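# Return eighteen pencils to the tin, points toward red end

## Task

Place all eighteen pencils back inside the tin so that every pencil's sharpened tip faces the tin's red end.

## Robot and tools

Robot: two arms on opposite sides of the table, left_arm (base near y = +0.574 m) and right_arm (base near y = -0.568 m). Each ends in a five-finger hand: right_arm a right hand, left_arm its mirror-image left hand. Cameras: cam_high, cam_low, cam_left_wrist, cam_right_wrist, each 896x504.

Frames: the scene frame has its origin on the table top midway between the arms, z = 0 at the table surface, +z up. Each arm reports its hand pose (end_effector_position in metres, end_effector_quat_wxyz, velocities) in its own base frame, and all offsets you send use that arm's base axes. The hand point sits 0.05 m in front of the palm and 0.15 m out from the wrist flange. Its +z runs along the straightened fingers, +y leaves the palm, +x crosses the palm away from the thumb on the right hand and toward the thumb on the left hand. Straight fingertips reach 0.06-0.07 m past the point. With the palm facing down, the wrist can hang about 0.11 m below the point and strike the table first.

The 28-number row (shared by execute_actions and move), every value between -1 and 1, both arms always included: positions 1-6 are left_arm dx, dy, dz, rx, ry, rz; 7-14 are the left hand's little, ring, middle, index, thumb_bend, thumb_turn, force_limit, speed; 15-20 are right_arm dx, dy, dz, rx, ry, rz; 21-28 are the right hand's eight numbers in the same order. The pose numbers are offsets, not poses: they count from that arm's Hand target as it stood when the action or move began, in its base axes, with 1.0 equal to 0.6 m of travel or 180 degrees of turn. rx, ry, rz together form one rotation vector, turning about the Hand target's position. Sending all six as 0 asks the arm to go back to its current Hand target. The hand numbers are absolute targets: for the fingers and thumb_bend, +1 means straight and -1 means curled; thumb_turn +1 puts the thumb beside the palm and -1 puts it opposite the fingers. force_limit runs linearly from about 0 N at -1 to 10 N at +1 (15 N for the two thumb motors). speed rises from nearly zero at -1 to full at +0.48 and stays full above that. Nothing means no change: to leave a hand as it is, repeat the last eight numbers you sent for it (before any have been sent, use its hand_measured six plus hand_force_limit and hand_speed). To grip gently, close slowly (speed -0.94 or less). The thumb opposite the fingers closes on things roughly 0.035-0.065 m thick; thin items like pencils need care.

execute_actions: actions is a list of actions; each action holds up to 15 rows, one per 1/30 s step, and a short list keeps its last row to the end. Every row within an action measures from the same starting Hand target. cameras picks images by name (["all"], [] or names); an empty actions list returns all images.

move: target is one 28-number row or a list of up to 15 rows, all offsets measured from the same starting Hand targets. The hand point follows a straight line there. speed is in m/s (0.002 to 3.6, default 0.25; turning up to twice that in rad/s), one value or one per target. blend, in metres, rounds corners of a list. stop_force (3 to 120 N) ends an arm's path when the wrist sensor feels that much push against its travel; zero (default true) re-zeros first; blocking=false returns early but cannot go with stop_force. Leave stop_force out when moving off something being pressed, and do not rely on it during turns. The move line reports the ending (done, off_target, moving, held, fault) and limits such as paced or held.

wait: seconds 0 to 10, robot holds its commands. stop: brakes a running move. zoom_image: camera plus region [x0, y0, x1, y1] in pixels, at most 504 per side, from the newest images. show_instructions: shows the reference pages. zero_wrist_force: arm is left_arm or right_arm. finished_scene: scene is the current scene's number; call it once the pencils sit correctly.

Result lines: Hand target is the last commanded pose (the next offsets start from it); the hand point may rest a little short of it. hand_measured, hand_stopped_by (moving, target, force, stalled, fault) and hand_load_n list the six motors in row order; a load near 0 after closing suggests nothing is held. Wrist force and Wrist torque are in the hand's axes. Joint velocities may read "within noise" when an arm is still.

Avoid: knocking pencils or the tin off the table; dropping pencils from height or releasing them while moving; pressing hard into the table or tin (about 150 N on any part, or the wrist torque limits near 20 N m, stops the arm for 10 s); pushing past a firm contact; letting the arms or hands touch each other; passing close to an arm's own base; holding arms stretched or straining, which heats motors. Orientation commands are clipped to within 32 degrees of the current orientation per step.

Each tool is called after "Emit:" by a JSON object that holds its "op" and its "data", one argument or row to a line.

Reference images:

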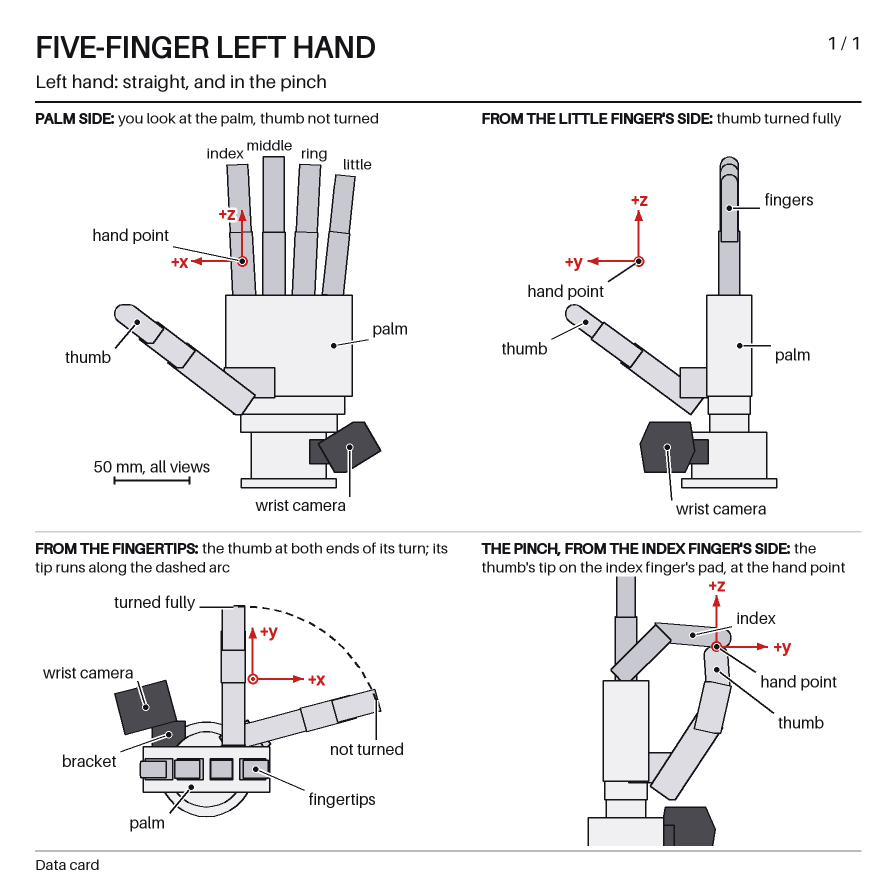

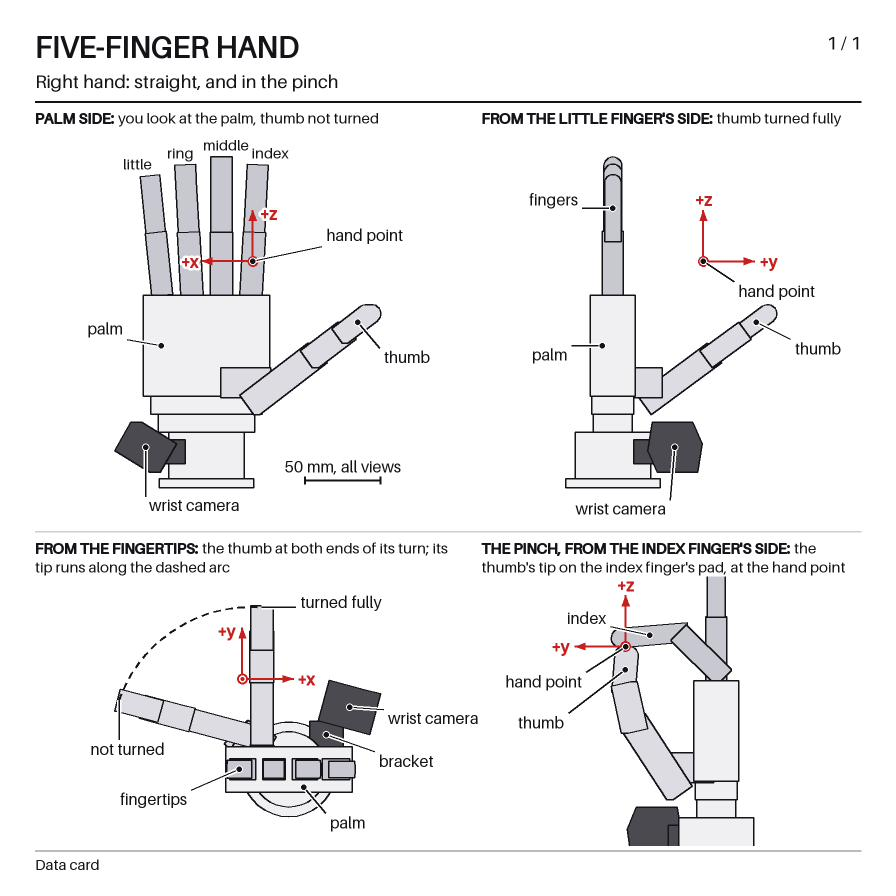

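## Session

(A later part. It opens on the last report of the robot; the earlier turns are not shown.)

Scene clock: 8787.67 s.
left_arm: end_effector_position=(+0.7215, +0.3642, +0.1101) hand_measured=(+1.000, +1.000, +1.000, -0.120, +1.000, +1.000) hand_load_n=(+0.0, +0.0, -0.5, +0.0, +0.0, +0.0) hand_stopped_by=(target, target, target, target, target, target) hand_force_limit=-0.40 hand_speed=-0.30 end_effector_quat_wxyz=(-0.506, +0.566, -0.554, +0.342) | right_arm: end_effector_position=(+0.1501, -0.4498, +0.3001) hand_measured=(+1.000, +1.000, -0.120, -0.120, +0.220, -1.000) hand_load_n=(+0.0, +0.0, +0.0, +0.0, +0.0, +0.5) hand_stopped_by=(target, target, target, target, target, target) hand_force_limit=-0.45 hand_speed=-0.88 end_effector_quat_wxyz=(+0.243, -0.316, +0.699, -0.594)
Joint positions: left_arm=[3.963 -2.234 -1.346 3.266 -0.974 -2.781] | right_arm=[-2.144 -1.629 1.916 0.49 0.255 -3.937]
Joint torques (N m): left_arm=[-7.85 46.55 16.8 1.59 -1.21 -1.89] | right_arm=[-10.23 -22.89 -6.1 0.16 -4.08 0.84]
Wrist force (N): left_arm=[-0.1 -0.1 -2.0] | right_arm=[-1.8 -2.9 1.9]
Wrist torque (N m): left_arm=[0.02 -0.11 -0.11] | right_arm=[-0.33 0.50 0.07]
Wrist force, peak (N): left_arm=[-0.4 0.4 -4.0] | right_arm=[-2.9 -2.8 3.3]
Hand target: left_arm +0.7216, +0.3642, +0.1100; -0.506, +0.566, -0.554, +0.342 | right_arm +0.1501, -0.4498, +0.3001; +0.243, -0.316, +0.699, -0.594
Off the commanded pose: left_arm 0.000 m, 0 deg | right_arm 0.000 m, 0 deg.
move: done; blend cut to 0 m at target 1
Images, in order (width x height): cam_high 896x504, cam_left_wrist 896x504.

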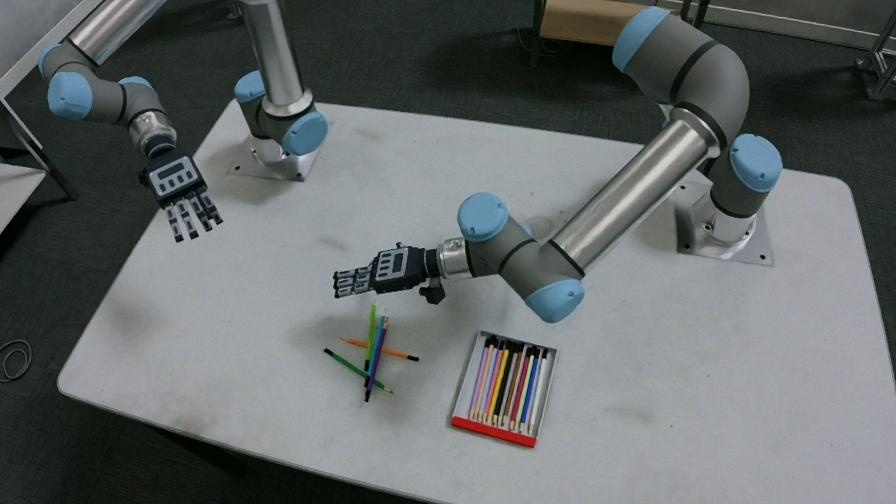

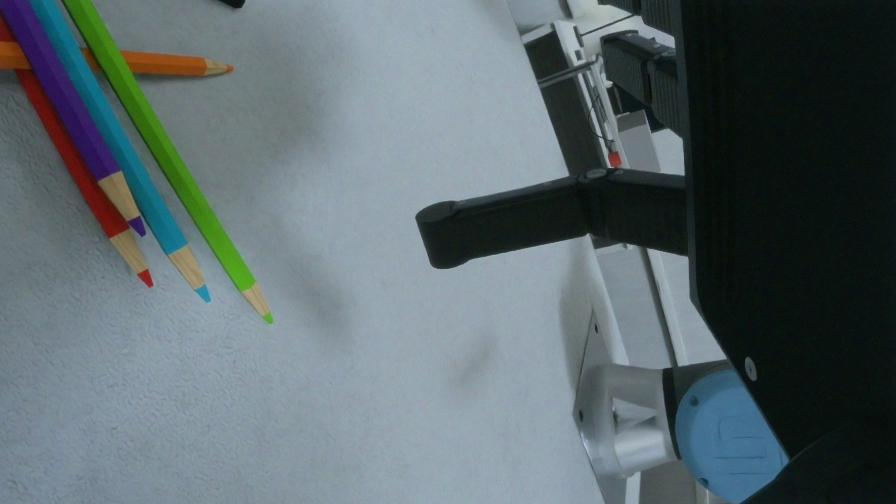

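Emit:
{"op": "move", "data": {
  "target": [
    [0.0117,-0.0053,-0.125,0,0,-0.01,1,1,1,-0.12,1,1,-0.4,-0.3,0,0,0,0,0,0,1,1,-0.12,-0.12,0.22,-1,-0.45,-0.88]
  ],
  "speed": 0.08
}}

Emit:
{"op": "move", "data": {
  "target": [0,0,-0.0392,0,0,0,1,1,1,-0.12,1,1,-0.4,-0.3,0,0,0,0,0,0,1,1,-0.12,-0.12,0.22,-1,-0.45,-0.88],
  "speed": 0.015,
  "stop_force": 3,
  "cameras": ["cam_left_wrist"]
}}

Emit:
{"op": "zoom_image", "data": {
  "camera": "cam_left_wrist",
  "region": [100, 0, 500, 400]
}}

Scene clock: 8831.67 s.
left_arm: end_effector_position=(+0.7285, +0.3609, +0.0349) hand_measured=(+1.000, +1.000, +1.000, -0.120, +1.000, +1.000) hand_load_n=(+0.0, +0.0, +0.0, +0.0, +0.0, -0.5) hand_stopped_by=(target, target, target, target, target, target) hand_force_limit=-0.40 hand_speed=-0.30 end_effector_quat_wxyz=(-0.500, +0.557, -0.563, +0.350) | right_arm: end_effector_position=(+0.1501, -0.4498, +0.3001) hand_measured=(+1.000, +1.000, -0.120, -0.120, +0.220, -1.000) hand_load_n=(+0.0, +0.0, +0.0, +0.0, +0.0, +0.0) hand_stopped_by=(target, target, target, target, target, target) hand_force_limit=-0.45 hand_speed=-0.88 end_effector_quat_wxyz=(+0.243, -0.316, +0.699, -0.594)
Joint positions: left_arm=[3.96 -2.339 -1.375 3.394 -0.947 -2.77] | right_arm=[-2.144 -1.629 1.916 0.49 0.255 -3.937]
Joint torques (N m): left_arm=[-5.49 56.11 24.96 -1.36 -1.36 -0.39] | right_arm=[-9.95 -22.51 -6.24 0.28 -3.63 0.93]
Wrist force (N): left_arm=[-0.3 -0.2 -1.6] | right_arm=[-1.9 -3.0 2.0]
Wrist torque (N m): left_arm=[-0.01 -0.07 -0.12] | right_arm=[-0.34 0.50 0.06]
Wrist force, peak (N): left_arm=[-0.2 -0.9 -1.9] | right_arm=[-1.9 -3.2 2.0]
Hand target: left_arm +0.7286, +0.3610, +0.0350; -0.500, +0.557, -0.563, +0.350 | right_arm +0.1501, -0.4498, +0.3001; +0.243, -0.316, +0.699, -0.594
Off the commanded pose: left_arm 0.000 m, 0 deg | right_arm 0.000 m, 0 deg.
move: done

Scene clock: 8834.40 s.
left_arm: end_effector_position=(+0.7286, +0.3610, +0.0118) hand_measured=(+1.000, +1.000, +1.000, -0.120, +1.000, +1.000) hand_load_n=(-0.5, +0.0, +0.0, -1.0, +0.0, +0.0) hand_stopped_by=(target, target, target, target, target, target) hand_force_limit=-0.40 hand_speed=-0.30 end_effector_quat_wxyz=(-0.500, +0.557, -0.563, +0.350) | right_arm: end_effector_position=(+0.1501, -0.4498, +0.3001) hand_measured=(+1.000, +1.000, -0.120, -0.120, +0.220, -1.000) hand_load_n=(+0.0, +0.0, +0.0, +0.0, +0.0, +0.0) hand_stopped_by=(target, target, target, target, target, target) hand_force_limit=-0.45 hand_speed=-0.88 end_effector_quat_wxyz=(+0.243, -0.316, +0.699, -0.594)
Joint positions: left_arm=[3.96 -2.37 -1.387 3.437 -0.947 -2.77] | right_arm=[-2.144 -1.629 1.916 0.49 0.255 -3.937]
Joint torques (N m): left_arm=[6.44 55.89 23.74 -0.91 -1.35 -2.39] | right_arm=[-9.77 -22.5 -5.92 0.25 -3.43 0.77]
Wrist force (N): left_arm=[0.6 -2.7 -3.2] | right_arm=[-1.9 -2.8 1.8]
Wrist torque (N m): left_arm=[-0.01 -0.08 -0.12] | right_arm=[-0.32 0.51 0.06]
Wrist force, peak (N): left_arm=[-0.5 -8.5 -4.4] | right_arm=[-1.9 -3.1 2.0]
Hand target: left_arm +0.7286, +0.3610, +0.0118; -0.500, +0.557, -0.563, +0.350 | right_arm +0.1501, -0.4498, +0.3001; +0.243, -0.316, +0.699, -0.594
Off the commanded pose: left_arm 0.000 m, 0 deg | right_arm 0.000 m, 0 deg.
move: contact (left_arm)
Images, in order (width x height): cam_left_wrist 896x504.

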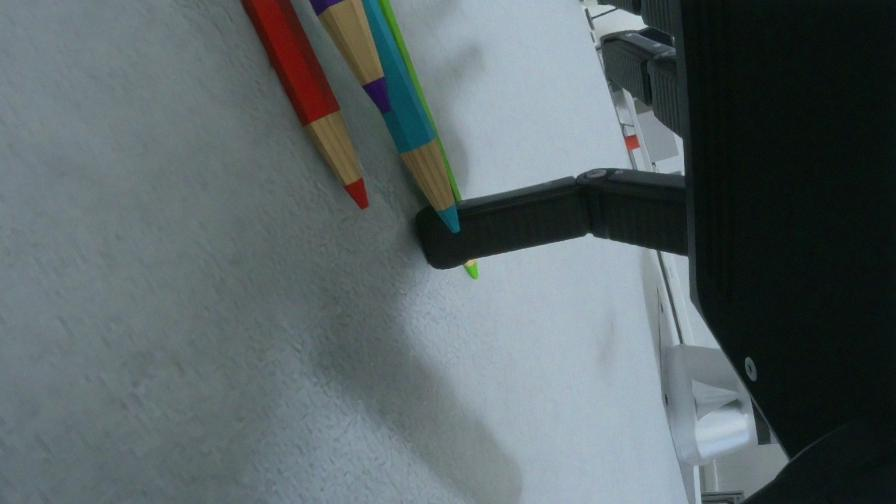

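Scaled by 1.260 from the camera's 896x504 image, which has a finer 1280x720 frame.

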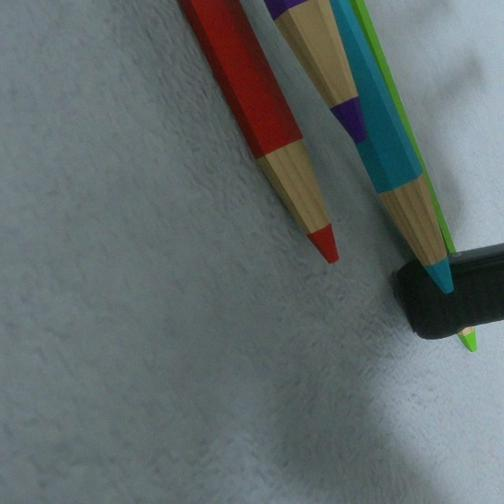

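Emit:
{"op": "move", "data": {
  "target": [
    [0.0,0.0,0.002,0,0,0,1,1,1,-0.12,1,1,-0.4,-0.3,0,0,0,0,0,0,1,1,-0.12,-0.12,0.22,-1,-0.45,-0.88],
    [0.0580,0.0071,0.002,0,0,0,1,1,1,-0.12,1,1,-0.4,-0.3,0,0,0,0,0,0,1,1,-0.12,-0.12,0.22,-1,-0.45,-0.88]
  ],
  "speed": 0.03,
  "cameras": ["cam_left_wrist","cam_high"]
}}

Emit:
{"op": "zoom_image", "data": {
  "camera": "cam_high",
  "region": [310, 290, 430, 410]
}}

Scene clock: 8844.80 s.
left_arm: end_effector_position=(+0.7634, +0.3651, +0.0128) hand_measured=(+1.000, +1.000, +1.000, -0.120, +1.000, +1.000) hand_load_n=(+0.0, +0.0, +0.0, +0.0, +0.0, -0.5) hand_stopped_by=(target, target, target, target, target, target) hand_force_limit=-0.40 hand_speed=-0.30 end_effector_quat_wxyz=(-0.500, +0.557, -0.563, +0.350) end_effector_velocity=(+0.000, -0.002, +0.000) end_effector_angular_velocity=(+0.000, -0.001, -0.004) | right_arm: end_effector_position=(+0.1501, -0.4498, +0.3001) hand_measured=(+1.000, +1.000, -0.120, -0.120, +0.220, -1.000) hand_load_n=(+0.0, +0.0, +0.0, +0.0, +0.5, +0.0) hand_stopped_by=(target, target, target, target, target, target) hand_force_limit=-0.45 hand_speed=-0.88 end_effector_quat_wxyz=(+0.243, -0.316, +0.699, -0.594)
Joint positions: left_arm=[3.924 -2.431 -1.262 3.381 -0.981 -2.784] | right_arm=[-2.144 -1.629 1.916 0.49 0.255 -3.937]
Joint velocities: left_arm=[-0.001 0.002 -0.005 0.003 0.002 0] | right_arm=[within noise]
Joint torques (N m): left_arm=[8.4 61.91 13.53 2.49 1.16 -0.48] | right_arm=[-9.37 -22.31 -5.97 0.05 -3.03 0.71]
Wrist force (N): left_arm=[0.0 0.2 -1.8] | right_arm=[-2.1 -2.9 1.8]
Wrist torque (N m): left_arm=[0.05 -0.11 -0.13] | right_arm=[-0.32 0.53 0.06]
Wrist force, peak (N): left_arm=[0.4 -3.8 -3.6] | right_arm=[-2.0 -3.2 2.0]
Hand target: left_arm +0.7634, +0.3653, +0.0130; -0.500, +0.557, -0.563, +0.350 | right_arm +0.1501, -0.4498, +0.3001; +0.243, -0.316, +0.699, -0.594
Off the commanded pose: left_arm 0.000 m, 0 deg | right_arm 0.000 m, 0 deg.
move: done
Images, in order (width x height): cam_high 896x504, cam_left_wrist 896x504.

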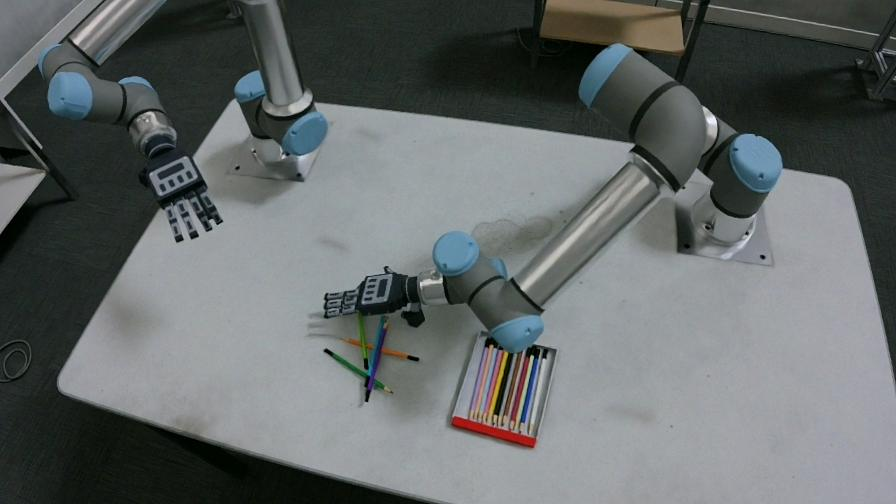

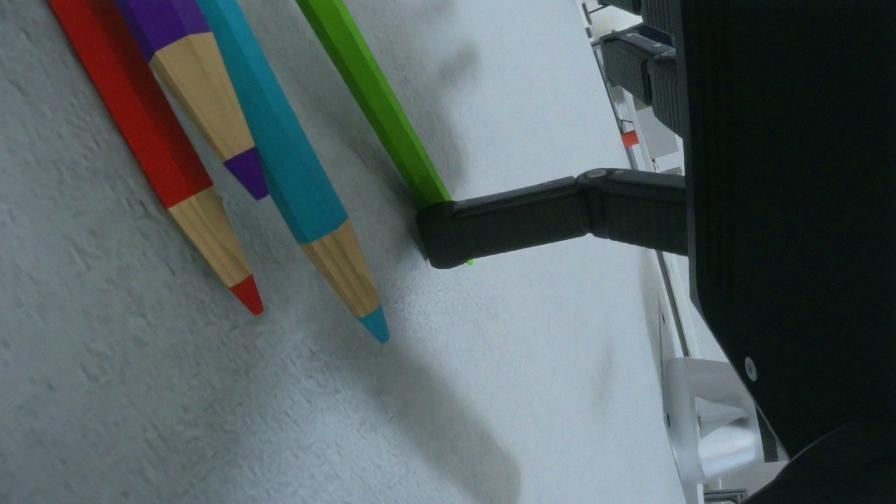

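Scaled by 4.200 from the camera's 896x504 image, which has a finer 1280x720 frame.

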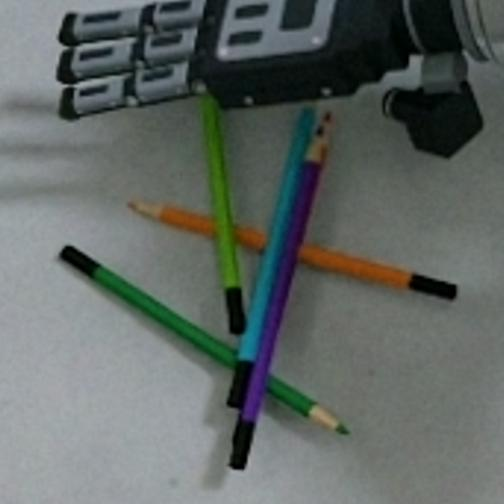

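Emit:
{"op": "move", "data": {
  "target": [
    [-0.006,-0.0007,0.001,0,0,0,1,1,1,-0.12,1,1,-0.4,-0.3,0,0,0,0,0,0,1,1,-0.12,-0.12,0.22,-1,-0.45,-0.88],
    [-0.006,-0.0007,0.11,0,0,0,1,1,1,-0.12,1,1,-0.4,-0.3,0,0,0,0,0,0,1,1,-0.12,-0.12,0.22,-1,-0.45,-0.88]
  ],
  "speed": 0.08
}}

Emit:
{"op": "move", "data": {
  "target": [0,0,0,0,0,0,1,1,-0.1,-0.1,0.22,-1,-0.4,-0.3,0,0,0,0,0,0,1,1,-0.12,-0.12,0.22,-1,-0.45,-0.88],
  "speed": 0.08,
  "cameras": ["cam_left_wrist","cam_high"]
}}

Emit:
{"op": "zoom_image", "data": {
  "camera": "cam_left_wrist",
  "region": [0, 0, 500, 500]
}}

Scene clock: 8852.90 s.
left_arm: end_effector_position=(+0.7598, +0.3649, +0.0791) hand_measured=(+1.000, +1.000, +1.000, -0.120, +1.000, +1.000) hand_load_n=(+0.0, +0.0, +0.0, +0.0, +0.0, -0.5) hand_stopped_by=(target, target, target, target, target, target) hand_force_limit=-0.40 hand_speed=-0.30 end_effector_quat_wxyz=(-0.500, +0.557, -0.563, +0.350) | right_arm: end_effector_position=(+0.1501, -0.4498, +0.3001) hand_measured=(+1.000, +1.000, -0.120, -0.120, +0.220, -1.000) hand_load_n=(+0.0, +0.0, +0.0, +0.0, +0.0, +0.0) hand_stopped_by=(target, target, target, target, target, target) hand_force_limit=-0.45 hand_speed=-0.88 end_effector_quat_wxyz=(+0.243, -0.316, +0.699, -0.594)
Joint positions: left_arm=[3.927 -2.346 -1.231 3.265 -0.978 -2.782] | right_arm=[-2.144 -1.629 1.916 0.49 0.255 -3.937]
Joint torques (N m): left_arm=[-5.41 38.68 12.74 2.41 -0.59 0.22] | right_arm=[-8.27 -22.08 -5.51 0.11 -2.76 0.73]
Wrist force (N): left_arm=[-0.3 0.1 -1.6] | right_arm=[-1.9 -2.9 1.9]
Wrist torque (N m): left_arm=[0.03 -0.06 -0.14] | right_arm=[-0.33 0.51 0.06]
Wrist force, peak (N): left_arm=[-0.5 -0.6 -2.1] | right_arm=[-2.0 -3.2 2.0]
Hand target: left_arm +0.7598, +0.3648, +0.0790; -0.500, +0.557, -0.563, +0.350 | right_arm +0.1501, -0.4498, +0.3001; +0.243, -0.316, +0.699, -0.594
Off the commanded pose: left_arm 0.000 m, 0 deg | right_arm 0.000 m, 0 deg.
move: done

Scene clock: 8854.67 s.
left_arm: end_effector_position=(+0.7598, +0.3648, +0.0790) hand_measured=(+1.000, +1.000, -0.100, -0.100, +0.220, -1.000) hand_load_n=(+0.0, +0.0, +0.0, +0.0, +0.0, +0.5) hand_stopped_by=(target, target, target, target, target, target) hand_force_limit=-0.40 hand_speed=-0.30 end_effector_quat_wxyz=(-0.500, +0.557, -0.563, +0.350) | right_arm: end_effector_position=(+0.1501, -0.4498, +0.3001) hand_measured=(+1.000, +1.000, -0.120, -0.120, +0.220, -1.000) hand_load_n=(+0.0, +0.0, +0.0, +0.0, +0.0, +0.0) hand_stopped_by=(target, target, target, target, target, target) hand_force_limit=-0.45 hand_speed=-0.88 end_effector_quat_wxyz=(+0.243, -0.316, +0.699, -0.594)
Joint positions: left_arm=[3.927 -2.346 -1.231 3.265 -0.978 -2.782] | right_arm=[-2.144 -1.629 1.916 0.49 0.255 -3.937]
Joint torques (N m): left_arm=[-2.39 38.28 15.16 -1 1.12 2.25] | right_arm=[-8.88 -21.6 -6.23 0.13 -2.69 0.91]
Wrist force (N): left_arm=[-0.2 0.1 -1.7] | right_arm=[-1.8 -3.0 1.8]
Wrist torque (N m): left_arm=[0.03 -0.07 -0.14] | right_arm=[-0.34 0.48 0.07]
Wrist force, peak (N): left_arm=[-0.3 -0.2 -1.9] | right_arm=[-1.9 -3.2 1.9]
Hand target: left_arm +0.7598, +0.3648, +0.0790; -0.500, +0.557, -0.563, +0.350 | right_arm +0.1501, -0.4498, +0.3001; +0.243, -0.316, +0.699, -0.594
Off the commanded pose: left_arm 0.000 m, 0 deg | right_arm 0.000 m, 0 deg.
move: done
Images, in order (width x height): cam_high 896x504, cam_left_wrist 896x504.

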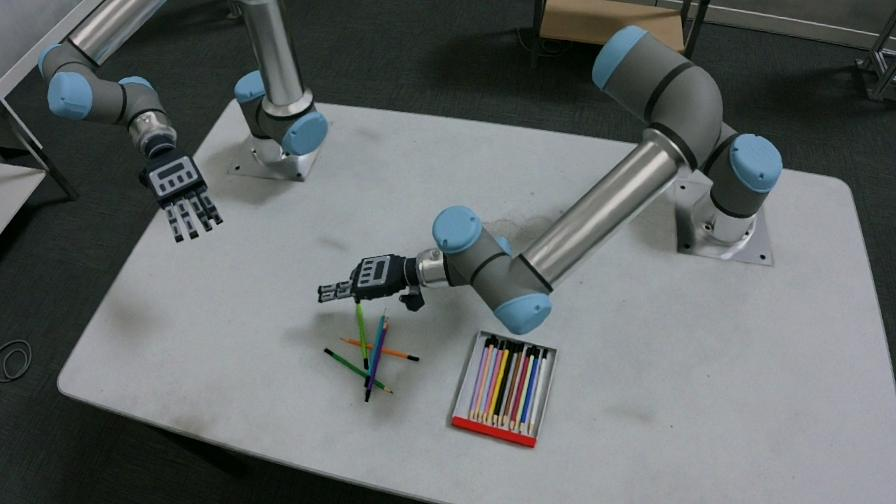

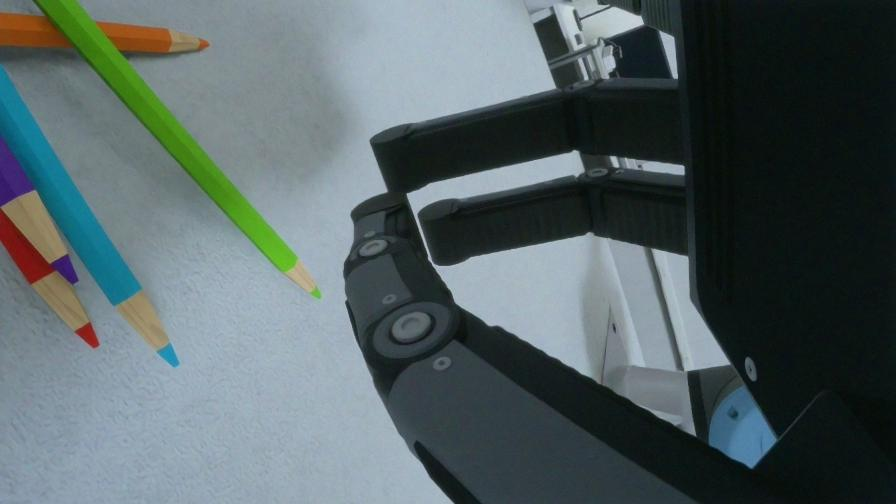

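Scaled by 1.008 from the camera's 896x504 image, which has a finer 1280x720 frame.

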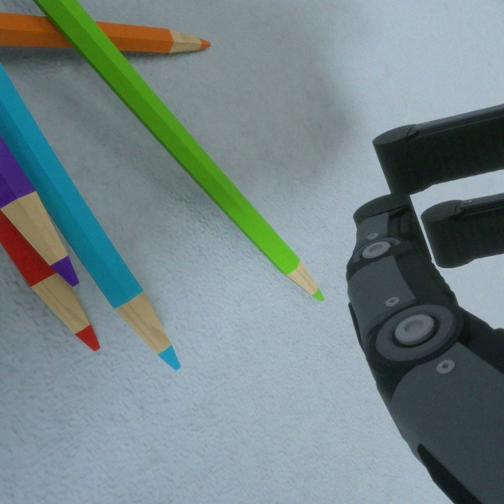

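Emit:
{"op": "move", "data": {
  "target": [
    [0.0497,0.015,0,0,0,0.0844,1,1,-0.1,-0.1,0.22,-1,-0.4,-0.3,0,0,0,0,0,0,1,1,-0.12,-0.12,0.22,-1,-0.45,-0.88],
    [0.0497,0.015,-0.0817,0,0,0.0844,1,1,-0.1,-0.1,0.22,-1,-0.4,-0.3,0,0,0,0,0,0,1,1,-0.12,-0.12,0.22,-1,-0.45,-0.88]
  ],
  "speed": 0.08,
  "cameras": ["cam_left_wrist"]
}}

Emit:
{"op": "zoom_image", "data": {
  "camera": "cam_left_wrist",
  "region": [100, 0, 500, 400]
}}

Scene clock: 8895.47 s.
left_arm: end_effector_position=(+0.7896, +0.3738, +0.0299) hand_measured=(+1.000, +1.000, -0.100, -0.100, +0.220, -1.000) hand_load_n=(+0.0, +0.0, +0.0, +0.0, +0.0, +0.0) hand_stopped_by=(target, target, target, target, target, target) hand_force_limit=-0.40 hand_speed=-0.30 end_effector_quat_wxyz=(-0.542, +0.627, -0.485, +0.281) | right_arm: end_effector_position=(+0.1501, -0.4498, +0.3001) hand_measured=(+1.000, +1.000, -0.120, -0.120, +0.220, -1.000) hand_load_n=(+0.0, +0.0, +0.0, +0.0, +0.0, +0.0) hand_stopped_by=(target, target, target, target, target, target) hand_force_limit=-0.45 hand_speed=-0.88 end_effector_quat_wxyz=(+0.243, -0.316, +0.699, -0.594)
Joint positions: left_arm=[3.823 -2.418 -1.233 3.386 -1.332 -2.897] | right_arm=[-2.144 -1.629 1.916 0.49 0.255 -3.937]
Joint torques (N m): left_arm=[8.34 60.37 26.61 -1.06 -1.35 1.22] | right_arm=[-9.07 -21.3 -5.57 0.16 -2.15 0.86]
Wrist force (N): left_arm=[0.1 0.0 -2.0] | right_arm=[-1.8 -2.8 1.9]
Wrist torque (N m): left_arm=[0.03 -0.13 -0.12] | right_arm=[-0.32 0.49 0.07]
Wrist force, peak (N): left_arm=[-0.4 -1.3 -2.2] | right_arm=[-2.1 -3.2 2.2]
Hand target: left_arm +0.7896, +0.3738, +0.0300; -0.542, +0.627, -0.485, +0.281 | right_arm +0.1501, -0.4498, +0.3001; +0.243, -0.316, +0.699, -0.594
Off the commanded pose: left_arm 0.000 m, 0 deg | right_arm 0.000 m, 0 deg.
move: done
Images, in order (width x height): cam_left_wrist 896x504.

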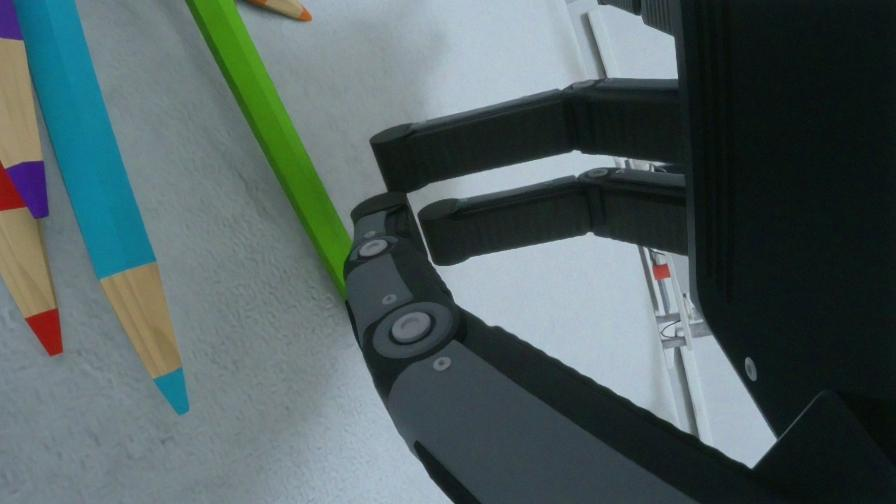

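Scaled by 1.260 from the camera's 896x504 image, which has a finer 1280x720 frame.

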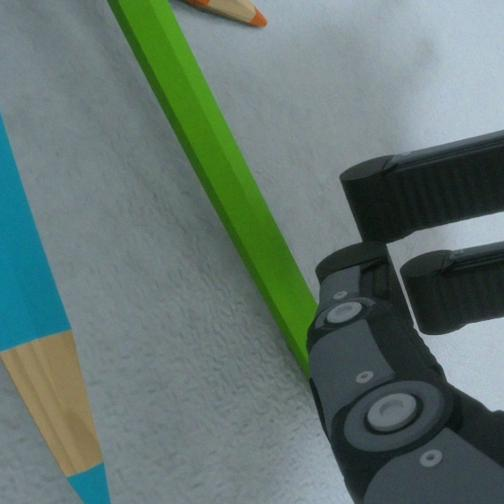

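Emit:
{"op": "move", "data": {
  "target": [0,0,-0.0367,0,0,0,1,1,-0.1,-0.1,0.22,-1,-0.4,-0.3,0,0,0,0,0,0,1,1,-0.12,-0.12,0.22,-1,-0.45,-0.88],
  "speed": 0.01,
  "stop_force": 3,
  "cameras": ["cam_left_wrist"]
}}

Emit:
{"op": "zoom_image", "data": {
  "camera": "cam_left_wrist",
  "region": [200, 50, 500, 350]
}}

Scene clock: 8904.30 s.
left_arm: end_effector_position=(+0.7896, +0.3739, +0.0184) hand_measured=(+1.000, +1.000, -0.100, -0.100, +0.220, -1.000) hand_load_n=(+0.0, +0.0, +0.0, +0.0, +0.0, +0.0) hand_stopped_by=(target, target, target, target, target, target) hand_force_limit=-0.40 hand_speed=-0.30 end_effector_quat_wxyz=(-0.542, +0.626, -0.485, +0.281) | right_arm: end_effector_position=(+0.1501, -0.4498, +0.3001) hand_measured=(+1.000, +1.000, -0.120, -0.120, +0.220, -1.000) hand_load_n=(+0.0, +0.0, +0.0, +0.0, +0.0, +0.0) hand_stopped_by=(target, target, target, target, target, target) hand_force_limit=-0.45 hand_speed=-0.88 end_effector_quat_wxyz=(+0.243, -0.316, +0.699, -0.594)
Joint positions: left_arm=[3.823 -2.433 -1.239 3.406 -1.332 -2.897] | right_arm=[-2.144 -1.629 1.916 0.49 0.255 -3.937]
Joint torques (N m): left_arm=[-4.88 60.87 26.03 -1.08 -0.7 -2.27] | right_arm=[-7.83 -21.23 -6.31 0.25 -1.78 0.76]
Wrist force (N): left_arm=[-0.4 -0.2 -2.0] | right_arm=[-2.0 -2.9 2.0]
Wrist torque (N m): left_arm=[0.02 -0.06 -0.14] | right_arm=[-0.34 0.52 0.06]
Wrist force, peak (N): left_arm=[-0.5 -3.8 -3.2] | right_arm=[-1.9 -3.2 2.0]
Hand target: left_arm +0.7896, +0.3739, +0.0184; -0.542, +0.626, -0.485, +0.281 (not the last commanded pose) | right_arm +0.1501, -0.4498, +0.3001; +0.243, -0.316, +0.699, -0.594
Off the commanded pose: left_arm 0.010 m, 0 deg | right_arm 0.000 m, 0 deg.
move: contact (left_arm)
Images, in order (width x height): cam_left_wrist 896x504.

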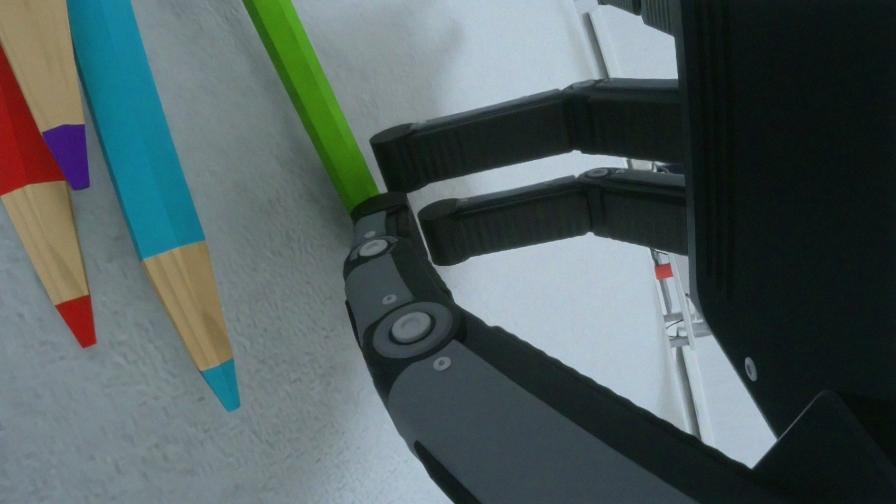

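Scaled by 1.680 from the camera's 896x504 image, which has a finer 1280x720 frame.

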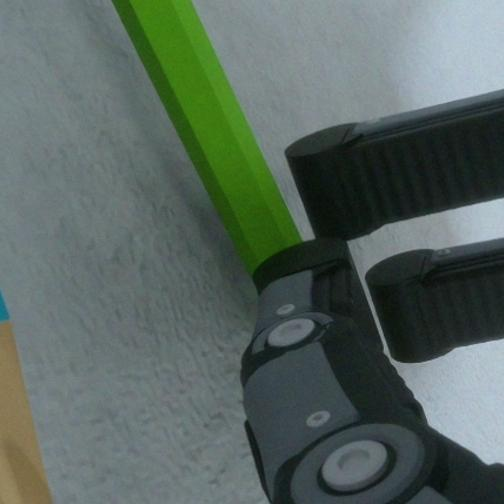

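Emit:
{"op": "move", "data": {
  "target": [0,0,0.02,0,0,0,1,1,-0.1,-0.1,0.22,-1,-0.4,-0.3,0,0,0,0,0,0,1,1,-0.12,-0.12,0.22,-1,-0.45,-0.88],
  "speed": 0.05,
  "cameras": ["cam_left_wrist"]
}}

Emit:
{"op": "zoom_image", "data": {
  "camera": "cam_left_wrist",
  "region": [100, 0, 500, 400]
}}

Scene clock: 8989.70 s.
left_arm: end_effector_position=(+0.7896, +0.3739, +0.0307) hand_measured=(+1.000, +1.000, -0.100, -0.100, +0.220, -1.000) hand_load_n=(+0.0, +0.0, +0.0, +0.0, +0.5, +0.0) hand_stopped_by=(target, target, target, target, target, target) hand_force_limit=-0.40 hand_speed=-0.30 end_effector_quat_wxyz=(-0.542, +0.626, -0.485, +0.281) | right_arm: end_effector_position=(+0.1501, -0.4498, +0.3001) hand_measured=(+1.000, +1.000, -0.120, -0.120, +0.220, -1.000) hand_load_n=(+0.0, +0.0, +0.0, +0.0, +0.0, +0.0) hand_stopped_by=(target, target, target, target, target, target) hand_force_limit=-0.45 hand_speed=-0.88 end_effector_quat_wxyz=(+0.243, -0.316, +0.699, -0.594)
Joint positions: left_arm=[3.823 -2.417 -1.232 3.385 -1.332 -2.897] | right_arm=[-2.144 -1.629 1.916 0.49 0.255 -3.937]
Joint torques (N m): left_arm=[-4.88 38.71 15.15 2.93 -0.75 -2.35] | right_arm=[-7.91 -20.85 -5.7 0.21 -1.6 0.89]
Wrist force (N): left_arm=[-0.1 -0.4 -1.8] | right_arm=[-2.0 -3.1 1.8]
Wrist torque (N m): left_arm=[-0.03 -0.10 -0.11] | right_arm=[-0.35 0.53 0.06]
Wrist force, peak (N): left_arm=[-0.1 -0.5 -2.0] | right_arm=[-2.1 -3.0 2.0]
Hand target: left_arm +0.7896, +0.3739, +0.0304; -0.542, +0.626, -0.485, +0.281 | right_arm +0.1501, -0.4498, +0.3001; +0.243, -0.316, +0.699, -0.594
Off the commanded pose: left_arm 0.000 m, 0 deg | right_arm 0.000 m, 0 deg.
move: done
Images, in order (width x height): cam_left_wrist 896x504.

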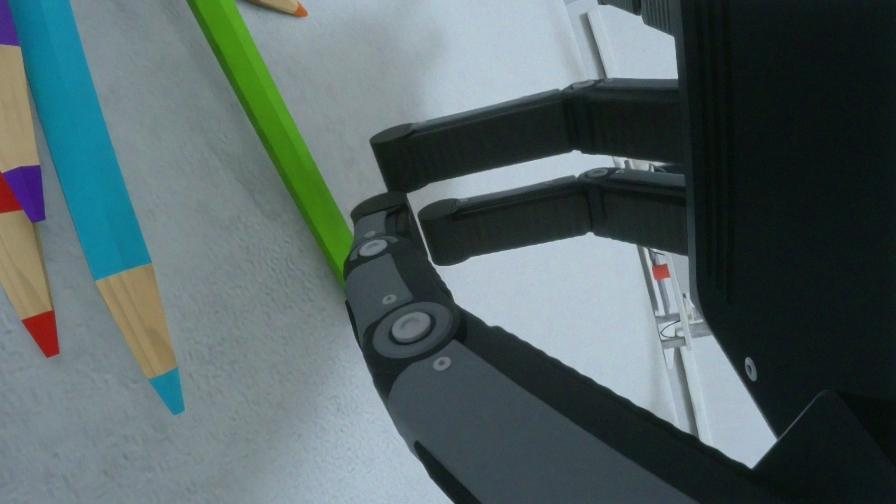

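Scaled by 1.260 from the camera's 896x504 image, which has a finer 1280x720 frame.

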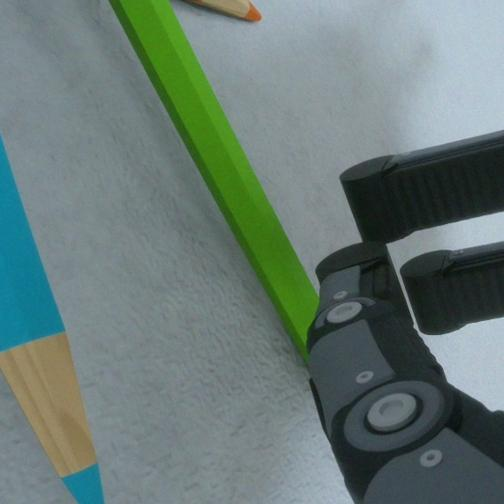

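Emit:
{"op": "move", "data": {
  "target": [
    [-0.0015,-0.0006,-0.008,0,0,0,1,1,-0.1,-0.1,0.22,-1,-0.4,-0.3,0,0,0,0,0,0,1,1,-0.12,-0.12,0.22,-1,-0.45,-0.88],
    [-0.0015,-0.0006,-0.0367,0,0,0,1,1,-0.1,-0.1,0.22,-1,-0.4,-0.3,0,0,0,0,0,0,1,1,-0.12,-0.12,0.22,-1,-0.45,-0.88]
  ],
  "speed": 0.01,
  "stop_force": 3,
  "cameras": ["cam_left_wrist"]
}}

Emit:
{"op": "zoom_image", "data": {
  "camera": "cam_left_wrist",
  "region": [200, 50, 500, 350]
}}

Scene clock: 9036.10 s.
left_arm: end_effector_position=(+0.7887, +0.3735, +0.0130) hand_measured=(+1.000, +1.000, -0.100, -0.100, +0.220, -1.000) hand_load_n=(+0.0, +0.0, -1.5, +0.0, +0.0, +0.0) hand_stopped_by=(target, target, target, target, target, target) hand_force_limit=-0.40 hand_speed=-0.30 end_effector_quat_wxyz=(-0.542, +0.626, -0.485, +0.281) | right_arm: end_effector_position=(+0.1501, -0.4498, +0.3001) hand_measured=(+1.000, +1.000, -0.120, -0.120, +0.220, -1.000) hand_load_n=(+0.0, +0.0, +0.0, +0.0, +0.0, +0.0) hand_stopped_by=(target, target, target, target, target, target) hand_force_limit=-0.45 hand_speed=-0.88 end_effector_quat_wxyz=(+0.243, -0.316, +0.699, -0.594)
Joint positions: left_arm=[3.824 -2.437 -1.246 3.418 -1.331 -2.896] | right_arm=[-2.144 -1.629 1.916 0.49 0.255 -3.937]
Joint torques (N m): left_arm=[9.56 58.77 24.85 -1.43 0.17 2.27] | right_arm=[-7.97 -20.77 -5.89 0.22 -0.95 0.73]
Wrist force (N): left_arm=[-0.1 -3.9 -3.5] | right_arm=[-1.8 -2.9 1.9]
Wrist torque (N m): left_arm=[-0.03 -0.15 -0.06] | right_arm=[-0.33 0.49 0.07]
Wrist force, peak (N): left_arm=[-0.7 -8.3 -4.7] | right_arm=[-2.0 -3.1 2.1]
Hand target: left_arm +0.7887, +0.3735, +0.0130; -0.542, +0.626, -0.485, +0.281 (not the last commanded pose) | right_arm +0.1501, -0.4498, +0.3001; +0.243, -0.316, +0.699, -0.594
Off the commanded pose: left_arm 0.005 m, 0 deg | right_arm 0.000 m, 0 deg.
move: contact (left_arm); path passed 1 of 2 targets
Images, in order (width x height): cam_left_wrist 896x504.

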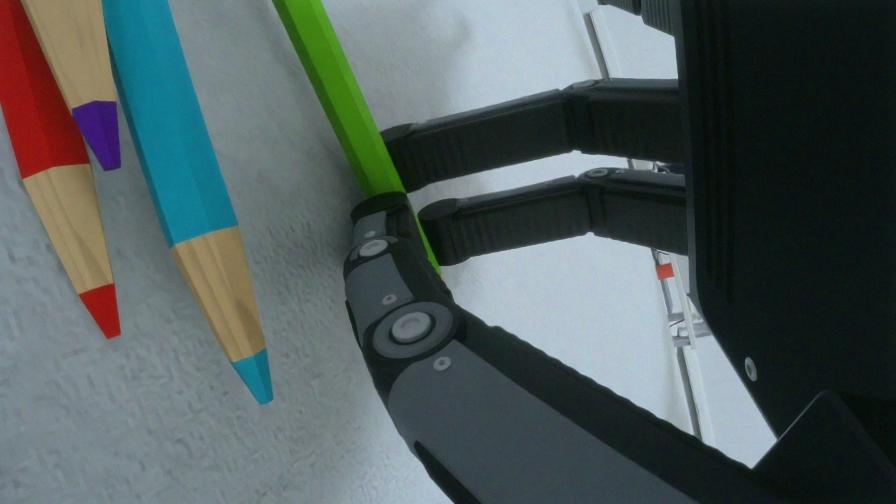

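Scaled by 1.680 from the camera's 896x504 image, which has a finer 1280x720 frame.

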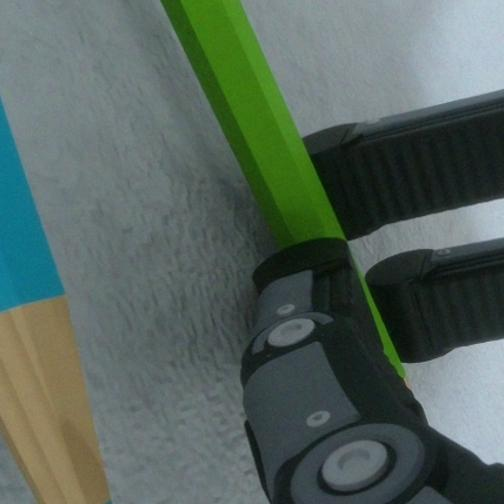

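Emit:
{"op": "move", "data": {
  "target": [0,0,0,0,0,0,1,1,-0.6,-0.6,0.22,-1,-0.8,-0.92,0,0,0,0,0,0,1,1,-0.12,-0.12,0.22,-1,-0.45,-0.88],
  "speed": 0.05
}}

Emit:
{"op": "move", "data": {
  "target": [0,0,0,0,0,0,1,1,-0.65,-0.65,0.22,-1,-0.5,-0.92,0,0,0,0,0,0,1,1,-0.12,-0.12,0.22,-1,-0.45,-0.88],
  "speed": 0.05,
  "cameras": ["cam_left_wrist"]
}}

Emit:
{"op": "zoom_image", "data": {
  "camera": "cam_left_wrist",
  "region": [200, 50, 500, 350]
}}

Scene clock: 9045.23 s.
left_arm: end_effector_position=(+0.7887, +0.3735, +0.0130) hand_measured=(+1.000, +1.000, -0.106, -0.196, +0.220, -1.000) hand_load_n=(+0.0, +0.0, +1.5, +3.0, +1.5, -1.0) hand_stopped_by=(target, target, force, force, target, target) hand_force_limit=-0.80 hand_speed=-0.92 end_effector_quat_wxyz=(-0.542, +0.626, -0.485, +0.281) | right_arm: end_effector_position=(+0.1501, -0.4498, +0.3001) hand_measured=(+1.000, +1.000, -0.120, -0.120, +0.220, -1.000) hand_load_n=(+0.0, -0.5, +0.0, +0.0, +0.0, +0.0) hand_stopped_by=(target, target, target, target, target, target) hand_force_limit=-0.45 hand_speed=-0.88 end_effector_quat_wxyz=(+0.243, -0.316, +0.699, -0.594)
Joint positions: left_arm=[3.824 -2.437 -1.246 3.418 -1.331 -2.896] | right_arm=[-2.144 -1.629 1.916 0.49 0.255 -3.937]
Joint torques (N m): left_arm=[9.21 57.58 21.81 -1.26 0.11 2.2] | right_arm=[-7.74 -20.21 -6.31 0.2 -0.76 0.77]
Wrist force (N): left_arm=[-0.5 -3.5 -1.7] | right_arm=[-1.8 -2.8 2.0]
Wrist torque (N m): left_arm=[-0.02 -0.08 -0.07] | right_arm=[-0.33 0.48 0.08]
Wrist force, peak (N): left_arm=[-0.4 -4.2 -3.6] | right_arm=[-2.2 -3.1 1.9]
Hand target: left_arm +0.7887, +0.3735, +0.0130; -0.542, +0.626, -0.485, +0.281 | right_arm +0.1501, -0.4498, +0.3001; +0.243, -0.316, +0.699, -0.594
Off the commanded pose: left_arm 0.000 m, 0 deg | right_arm 0.000 m, 0 deg.
move: done

Scene clock: 9045.73 s.
left_arm: end_effector_position=(+0.7887, +0.3735, +0.0130) hand_measured=(+1.000, +1.000, -0.128, -0.196, +0.220, -1.000) hand_load_n=(+0.0, +0.0, +2.0, +3.0, +2.0, -1.0) hand_stopped_by=(target, target, force, force, target, target) hand_force_limit=-0.50 hand_speed=-0.92 end_effector_quat_wxyz=(-0.542, +0.626, -0.485, +0.281) | right_arm: end_effector_position=(+0.1501, -0.4498, +0.3001) hand_measured=(+1.000, +1.000, -0.120, -0.120, +0.220, -1.000) hand_load_n=(+0.0, +0.0, +0.0, +0.0, +0.0, +0.0) hand_stopped_by=(target, target, target, target, target, target) hand_force_limit=-0.45 hand_speed=-0.88 end_effector_quat_wxyz=(+0.243, -0.316, +0.699, -0.594)
Joint positions: left_arm=[3.824 -2.437 -1.246 3.418 -1.331 -2.896] | right_arm=[-2.144 -1.629 1.916 0.49 0.255 -3.937]
Joint torques (N m): left_arm=[9.54 57.27 20.72 -1.36 0.1 2.14] | right_arm=[-8.27 -20.82 -5.75 0.26 -0.55 0.94]
Wrist force (N): left_arm=[-0.8 -4.5 -2.1] | right_arm=[-1.8 -2.9 1.9]
Wrist torque (N m): left_arm=[-0.05 -0.10 -0.06] | right_arm=[-0.32 0.50 0.07]
Wrist force, peak (N): left_arm=[-1.0 -4.6 -2.3] | right_arm=[-1.9 -3.1 2.0]
Hand target: left_arm +0.7887, +0.3735, +0.0130; -0.542, +0.626, -0.485, +0.281 | right_arm +0.1501, -0.4498, +0.3001; +0.243, -0.316, +0.699, -0.594
Off the commanded pose: left_arm 0.000 m, 0 deg | right_arm 0.000 m, 0 deg.
move: done
Images, in order (width x height): cam_left_wrist 896x504.

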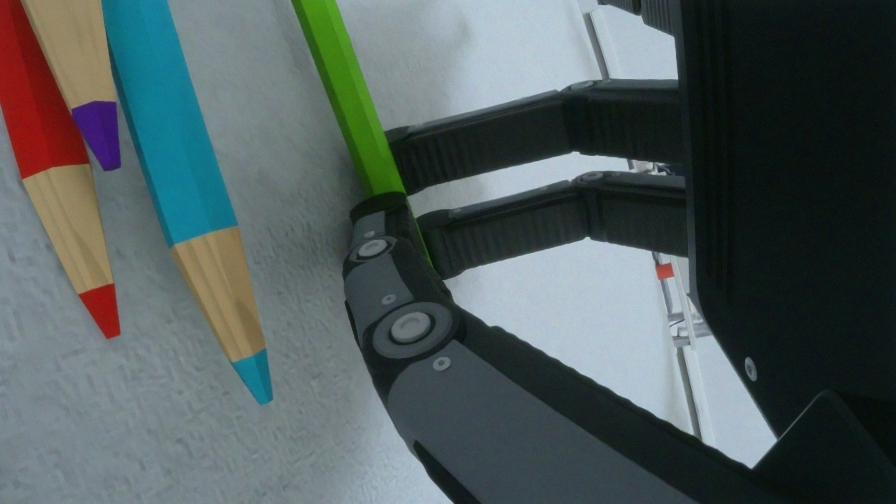

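Scaled by 1.680 from the camera's 896x504 image, which has a finer 1280x720 frame.

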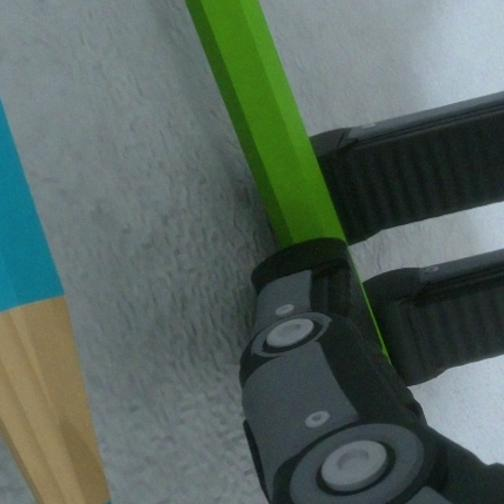

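Emit:
{"op": "move", "data": {
  "target": [0,0,0.06,0,0,0,1,1,-0.65,-0.65,0.22,-1,-0.5,-0.92,0,0,0,0,0,0,1,1,-0.12,-0.12,0.22,-1,-0.45,-0.88],
  "speed": 0.03,
  "cameras": ["cam_left_wrist","cam_high"]
}}

Emit:
{"op": "zoom_image", "data": {
  "camera": "cam_high",
  "region": [300, 270, 440, 410]
}}

Scene clock: 9051.43 s.
left_arm: end_effector_position=(+0.7888, +0.3735, +0.0493) hand_measured=(+1.000, +1.000, -0.128, -0.196, +0.220, -1.000) hand_load_n=(+0.0, +0.0, +0.5, +2.5, +2.5, -0.5) hand_stopped_by=(target, target, force, force, target, target) hand_force_limit=-0.50 hand_speed=-0.92 end_effector_quat_wxyz=(-0.542, +0.626, -0.485, +0.281) | right_arm: end_effector_position=(+0.1501, -0.4498, +0.3001) hand_measured=(+1.000, +1.000, -0.120, -0.120, +0.220, -1.000) hand_load_n=(+0.0, +0.0, +0.0, +0.0, +0.0, +0.0) hand_stopped_by=(target, target, target, target, target, target) hand_force_limit=-0.45 hand_speed=-0.88 end_effector_quat_wxyz=(+0.243, -0.316, +0.699, -0.594)
Joint positions: left_arm=[3.824 -2.393 -1.225 3.353 -1.331 -2.896] | right_arm=[-2.144 -1.629 1.916 0.49 0.255 -3.937]
Joint torques (N m): left_arm=[5.41 40.86 13.76 2.71 -0.21 1.26] | right_arm=[-7.42 -20.15 -6.27 0.19 -0.42 0.74]
Wrist force (N): left_arm=[0.0 -0.3 -2.0] | right_arm=[-2.0 -2.9 2.0]
Wrist torque (N m): left_arm=[0.00 -0.12 -0.12] | right_arm=[-0.33 0.52 0.06]
Wrist force, peak (N): left_arm=[-1.0 -4.6 -2.4] | right_arm=[-2.2 -3.0 1.9]
Hand target: left_arm +0.7887, +0.3735, +0.0490; -0.542, +0.626, -0.485, +0.281 | right_arm +0.1501, -0.4498, +0.3001; +0.243, -0.316, +0.699, -0.594
Off the commanded pose: left_arm 0.000 m, 0 deg | right_arm 0.000 m, 0 deg.
move: done
Images, in order (width x height): cam_high 896x504, cam_left_wrist 896x504.

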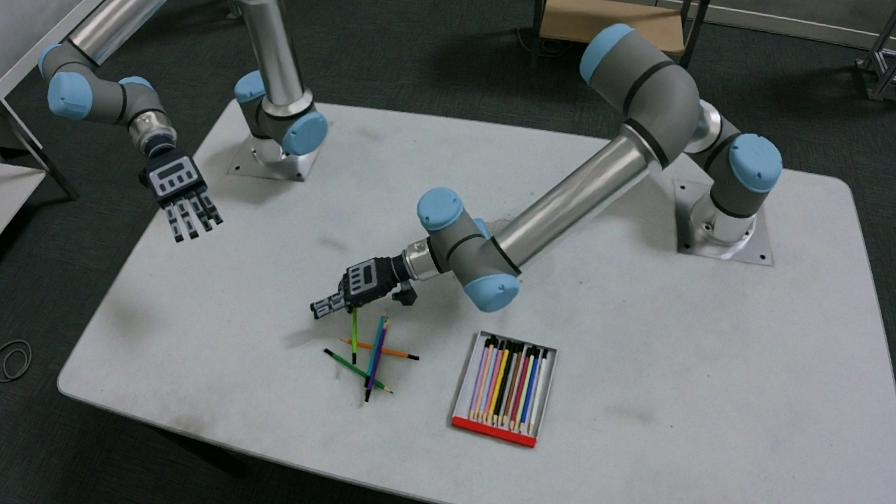

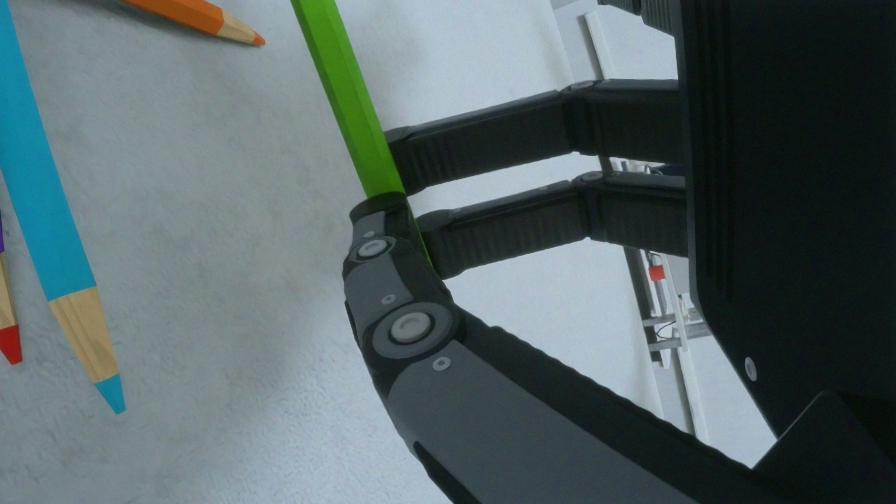

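Scaled by 3.600 from the camera's 896x504 image, which has a finer 1280x720 frame.

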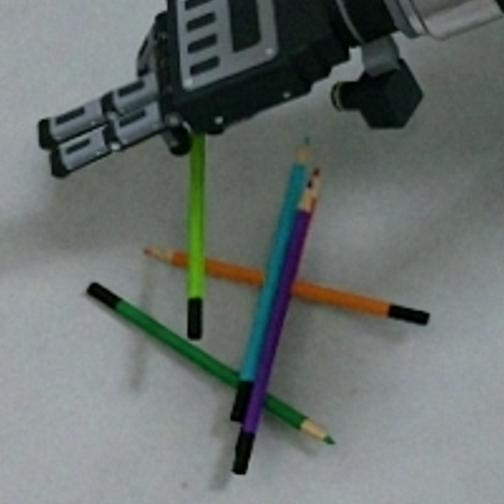

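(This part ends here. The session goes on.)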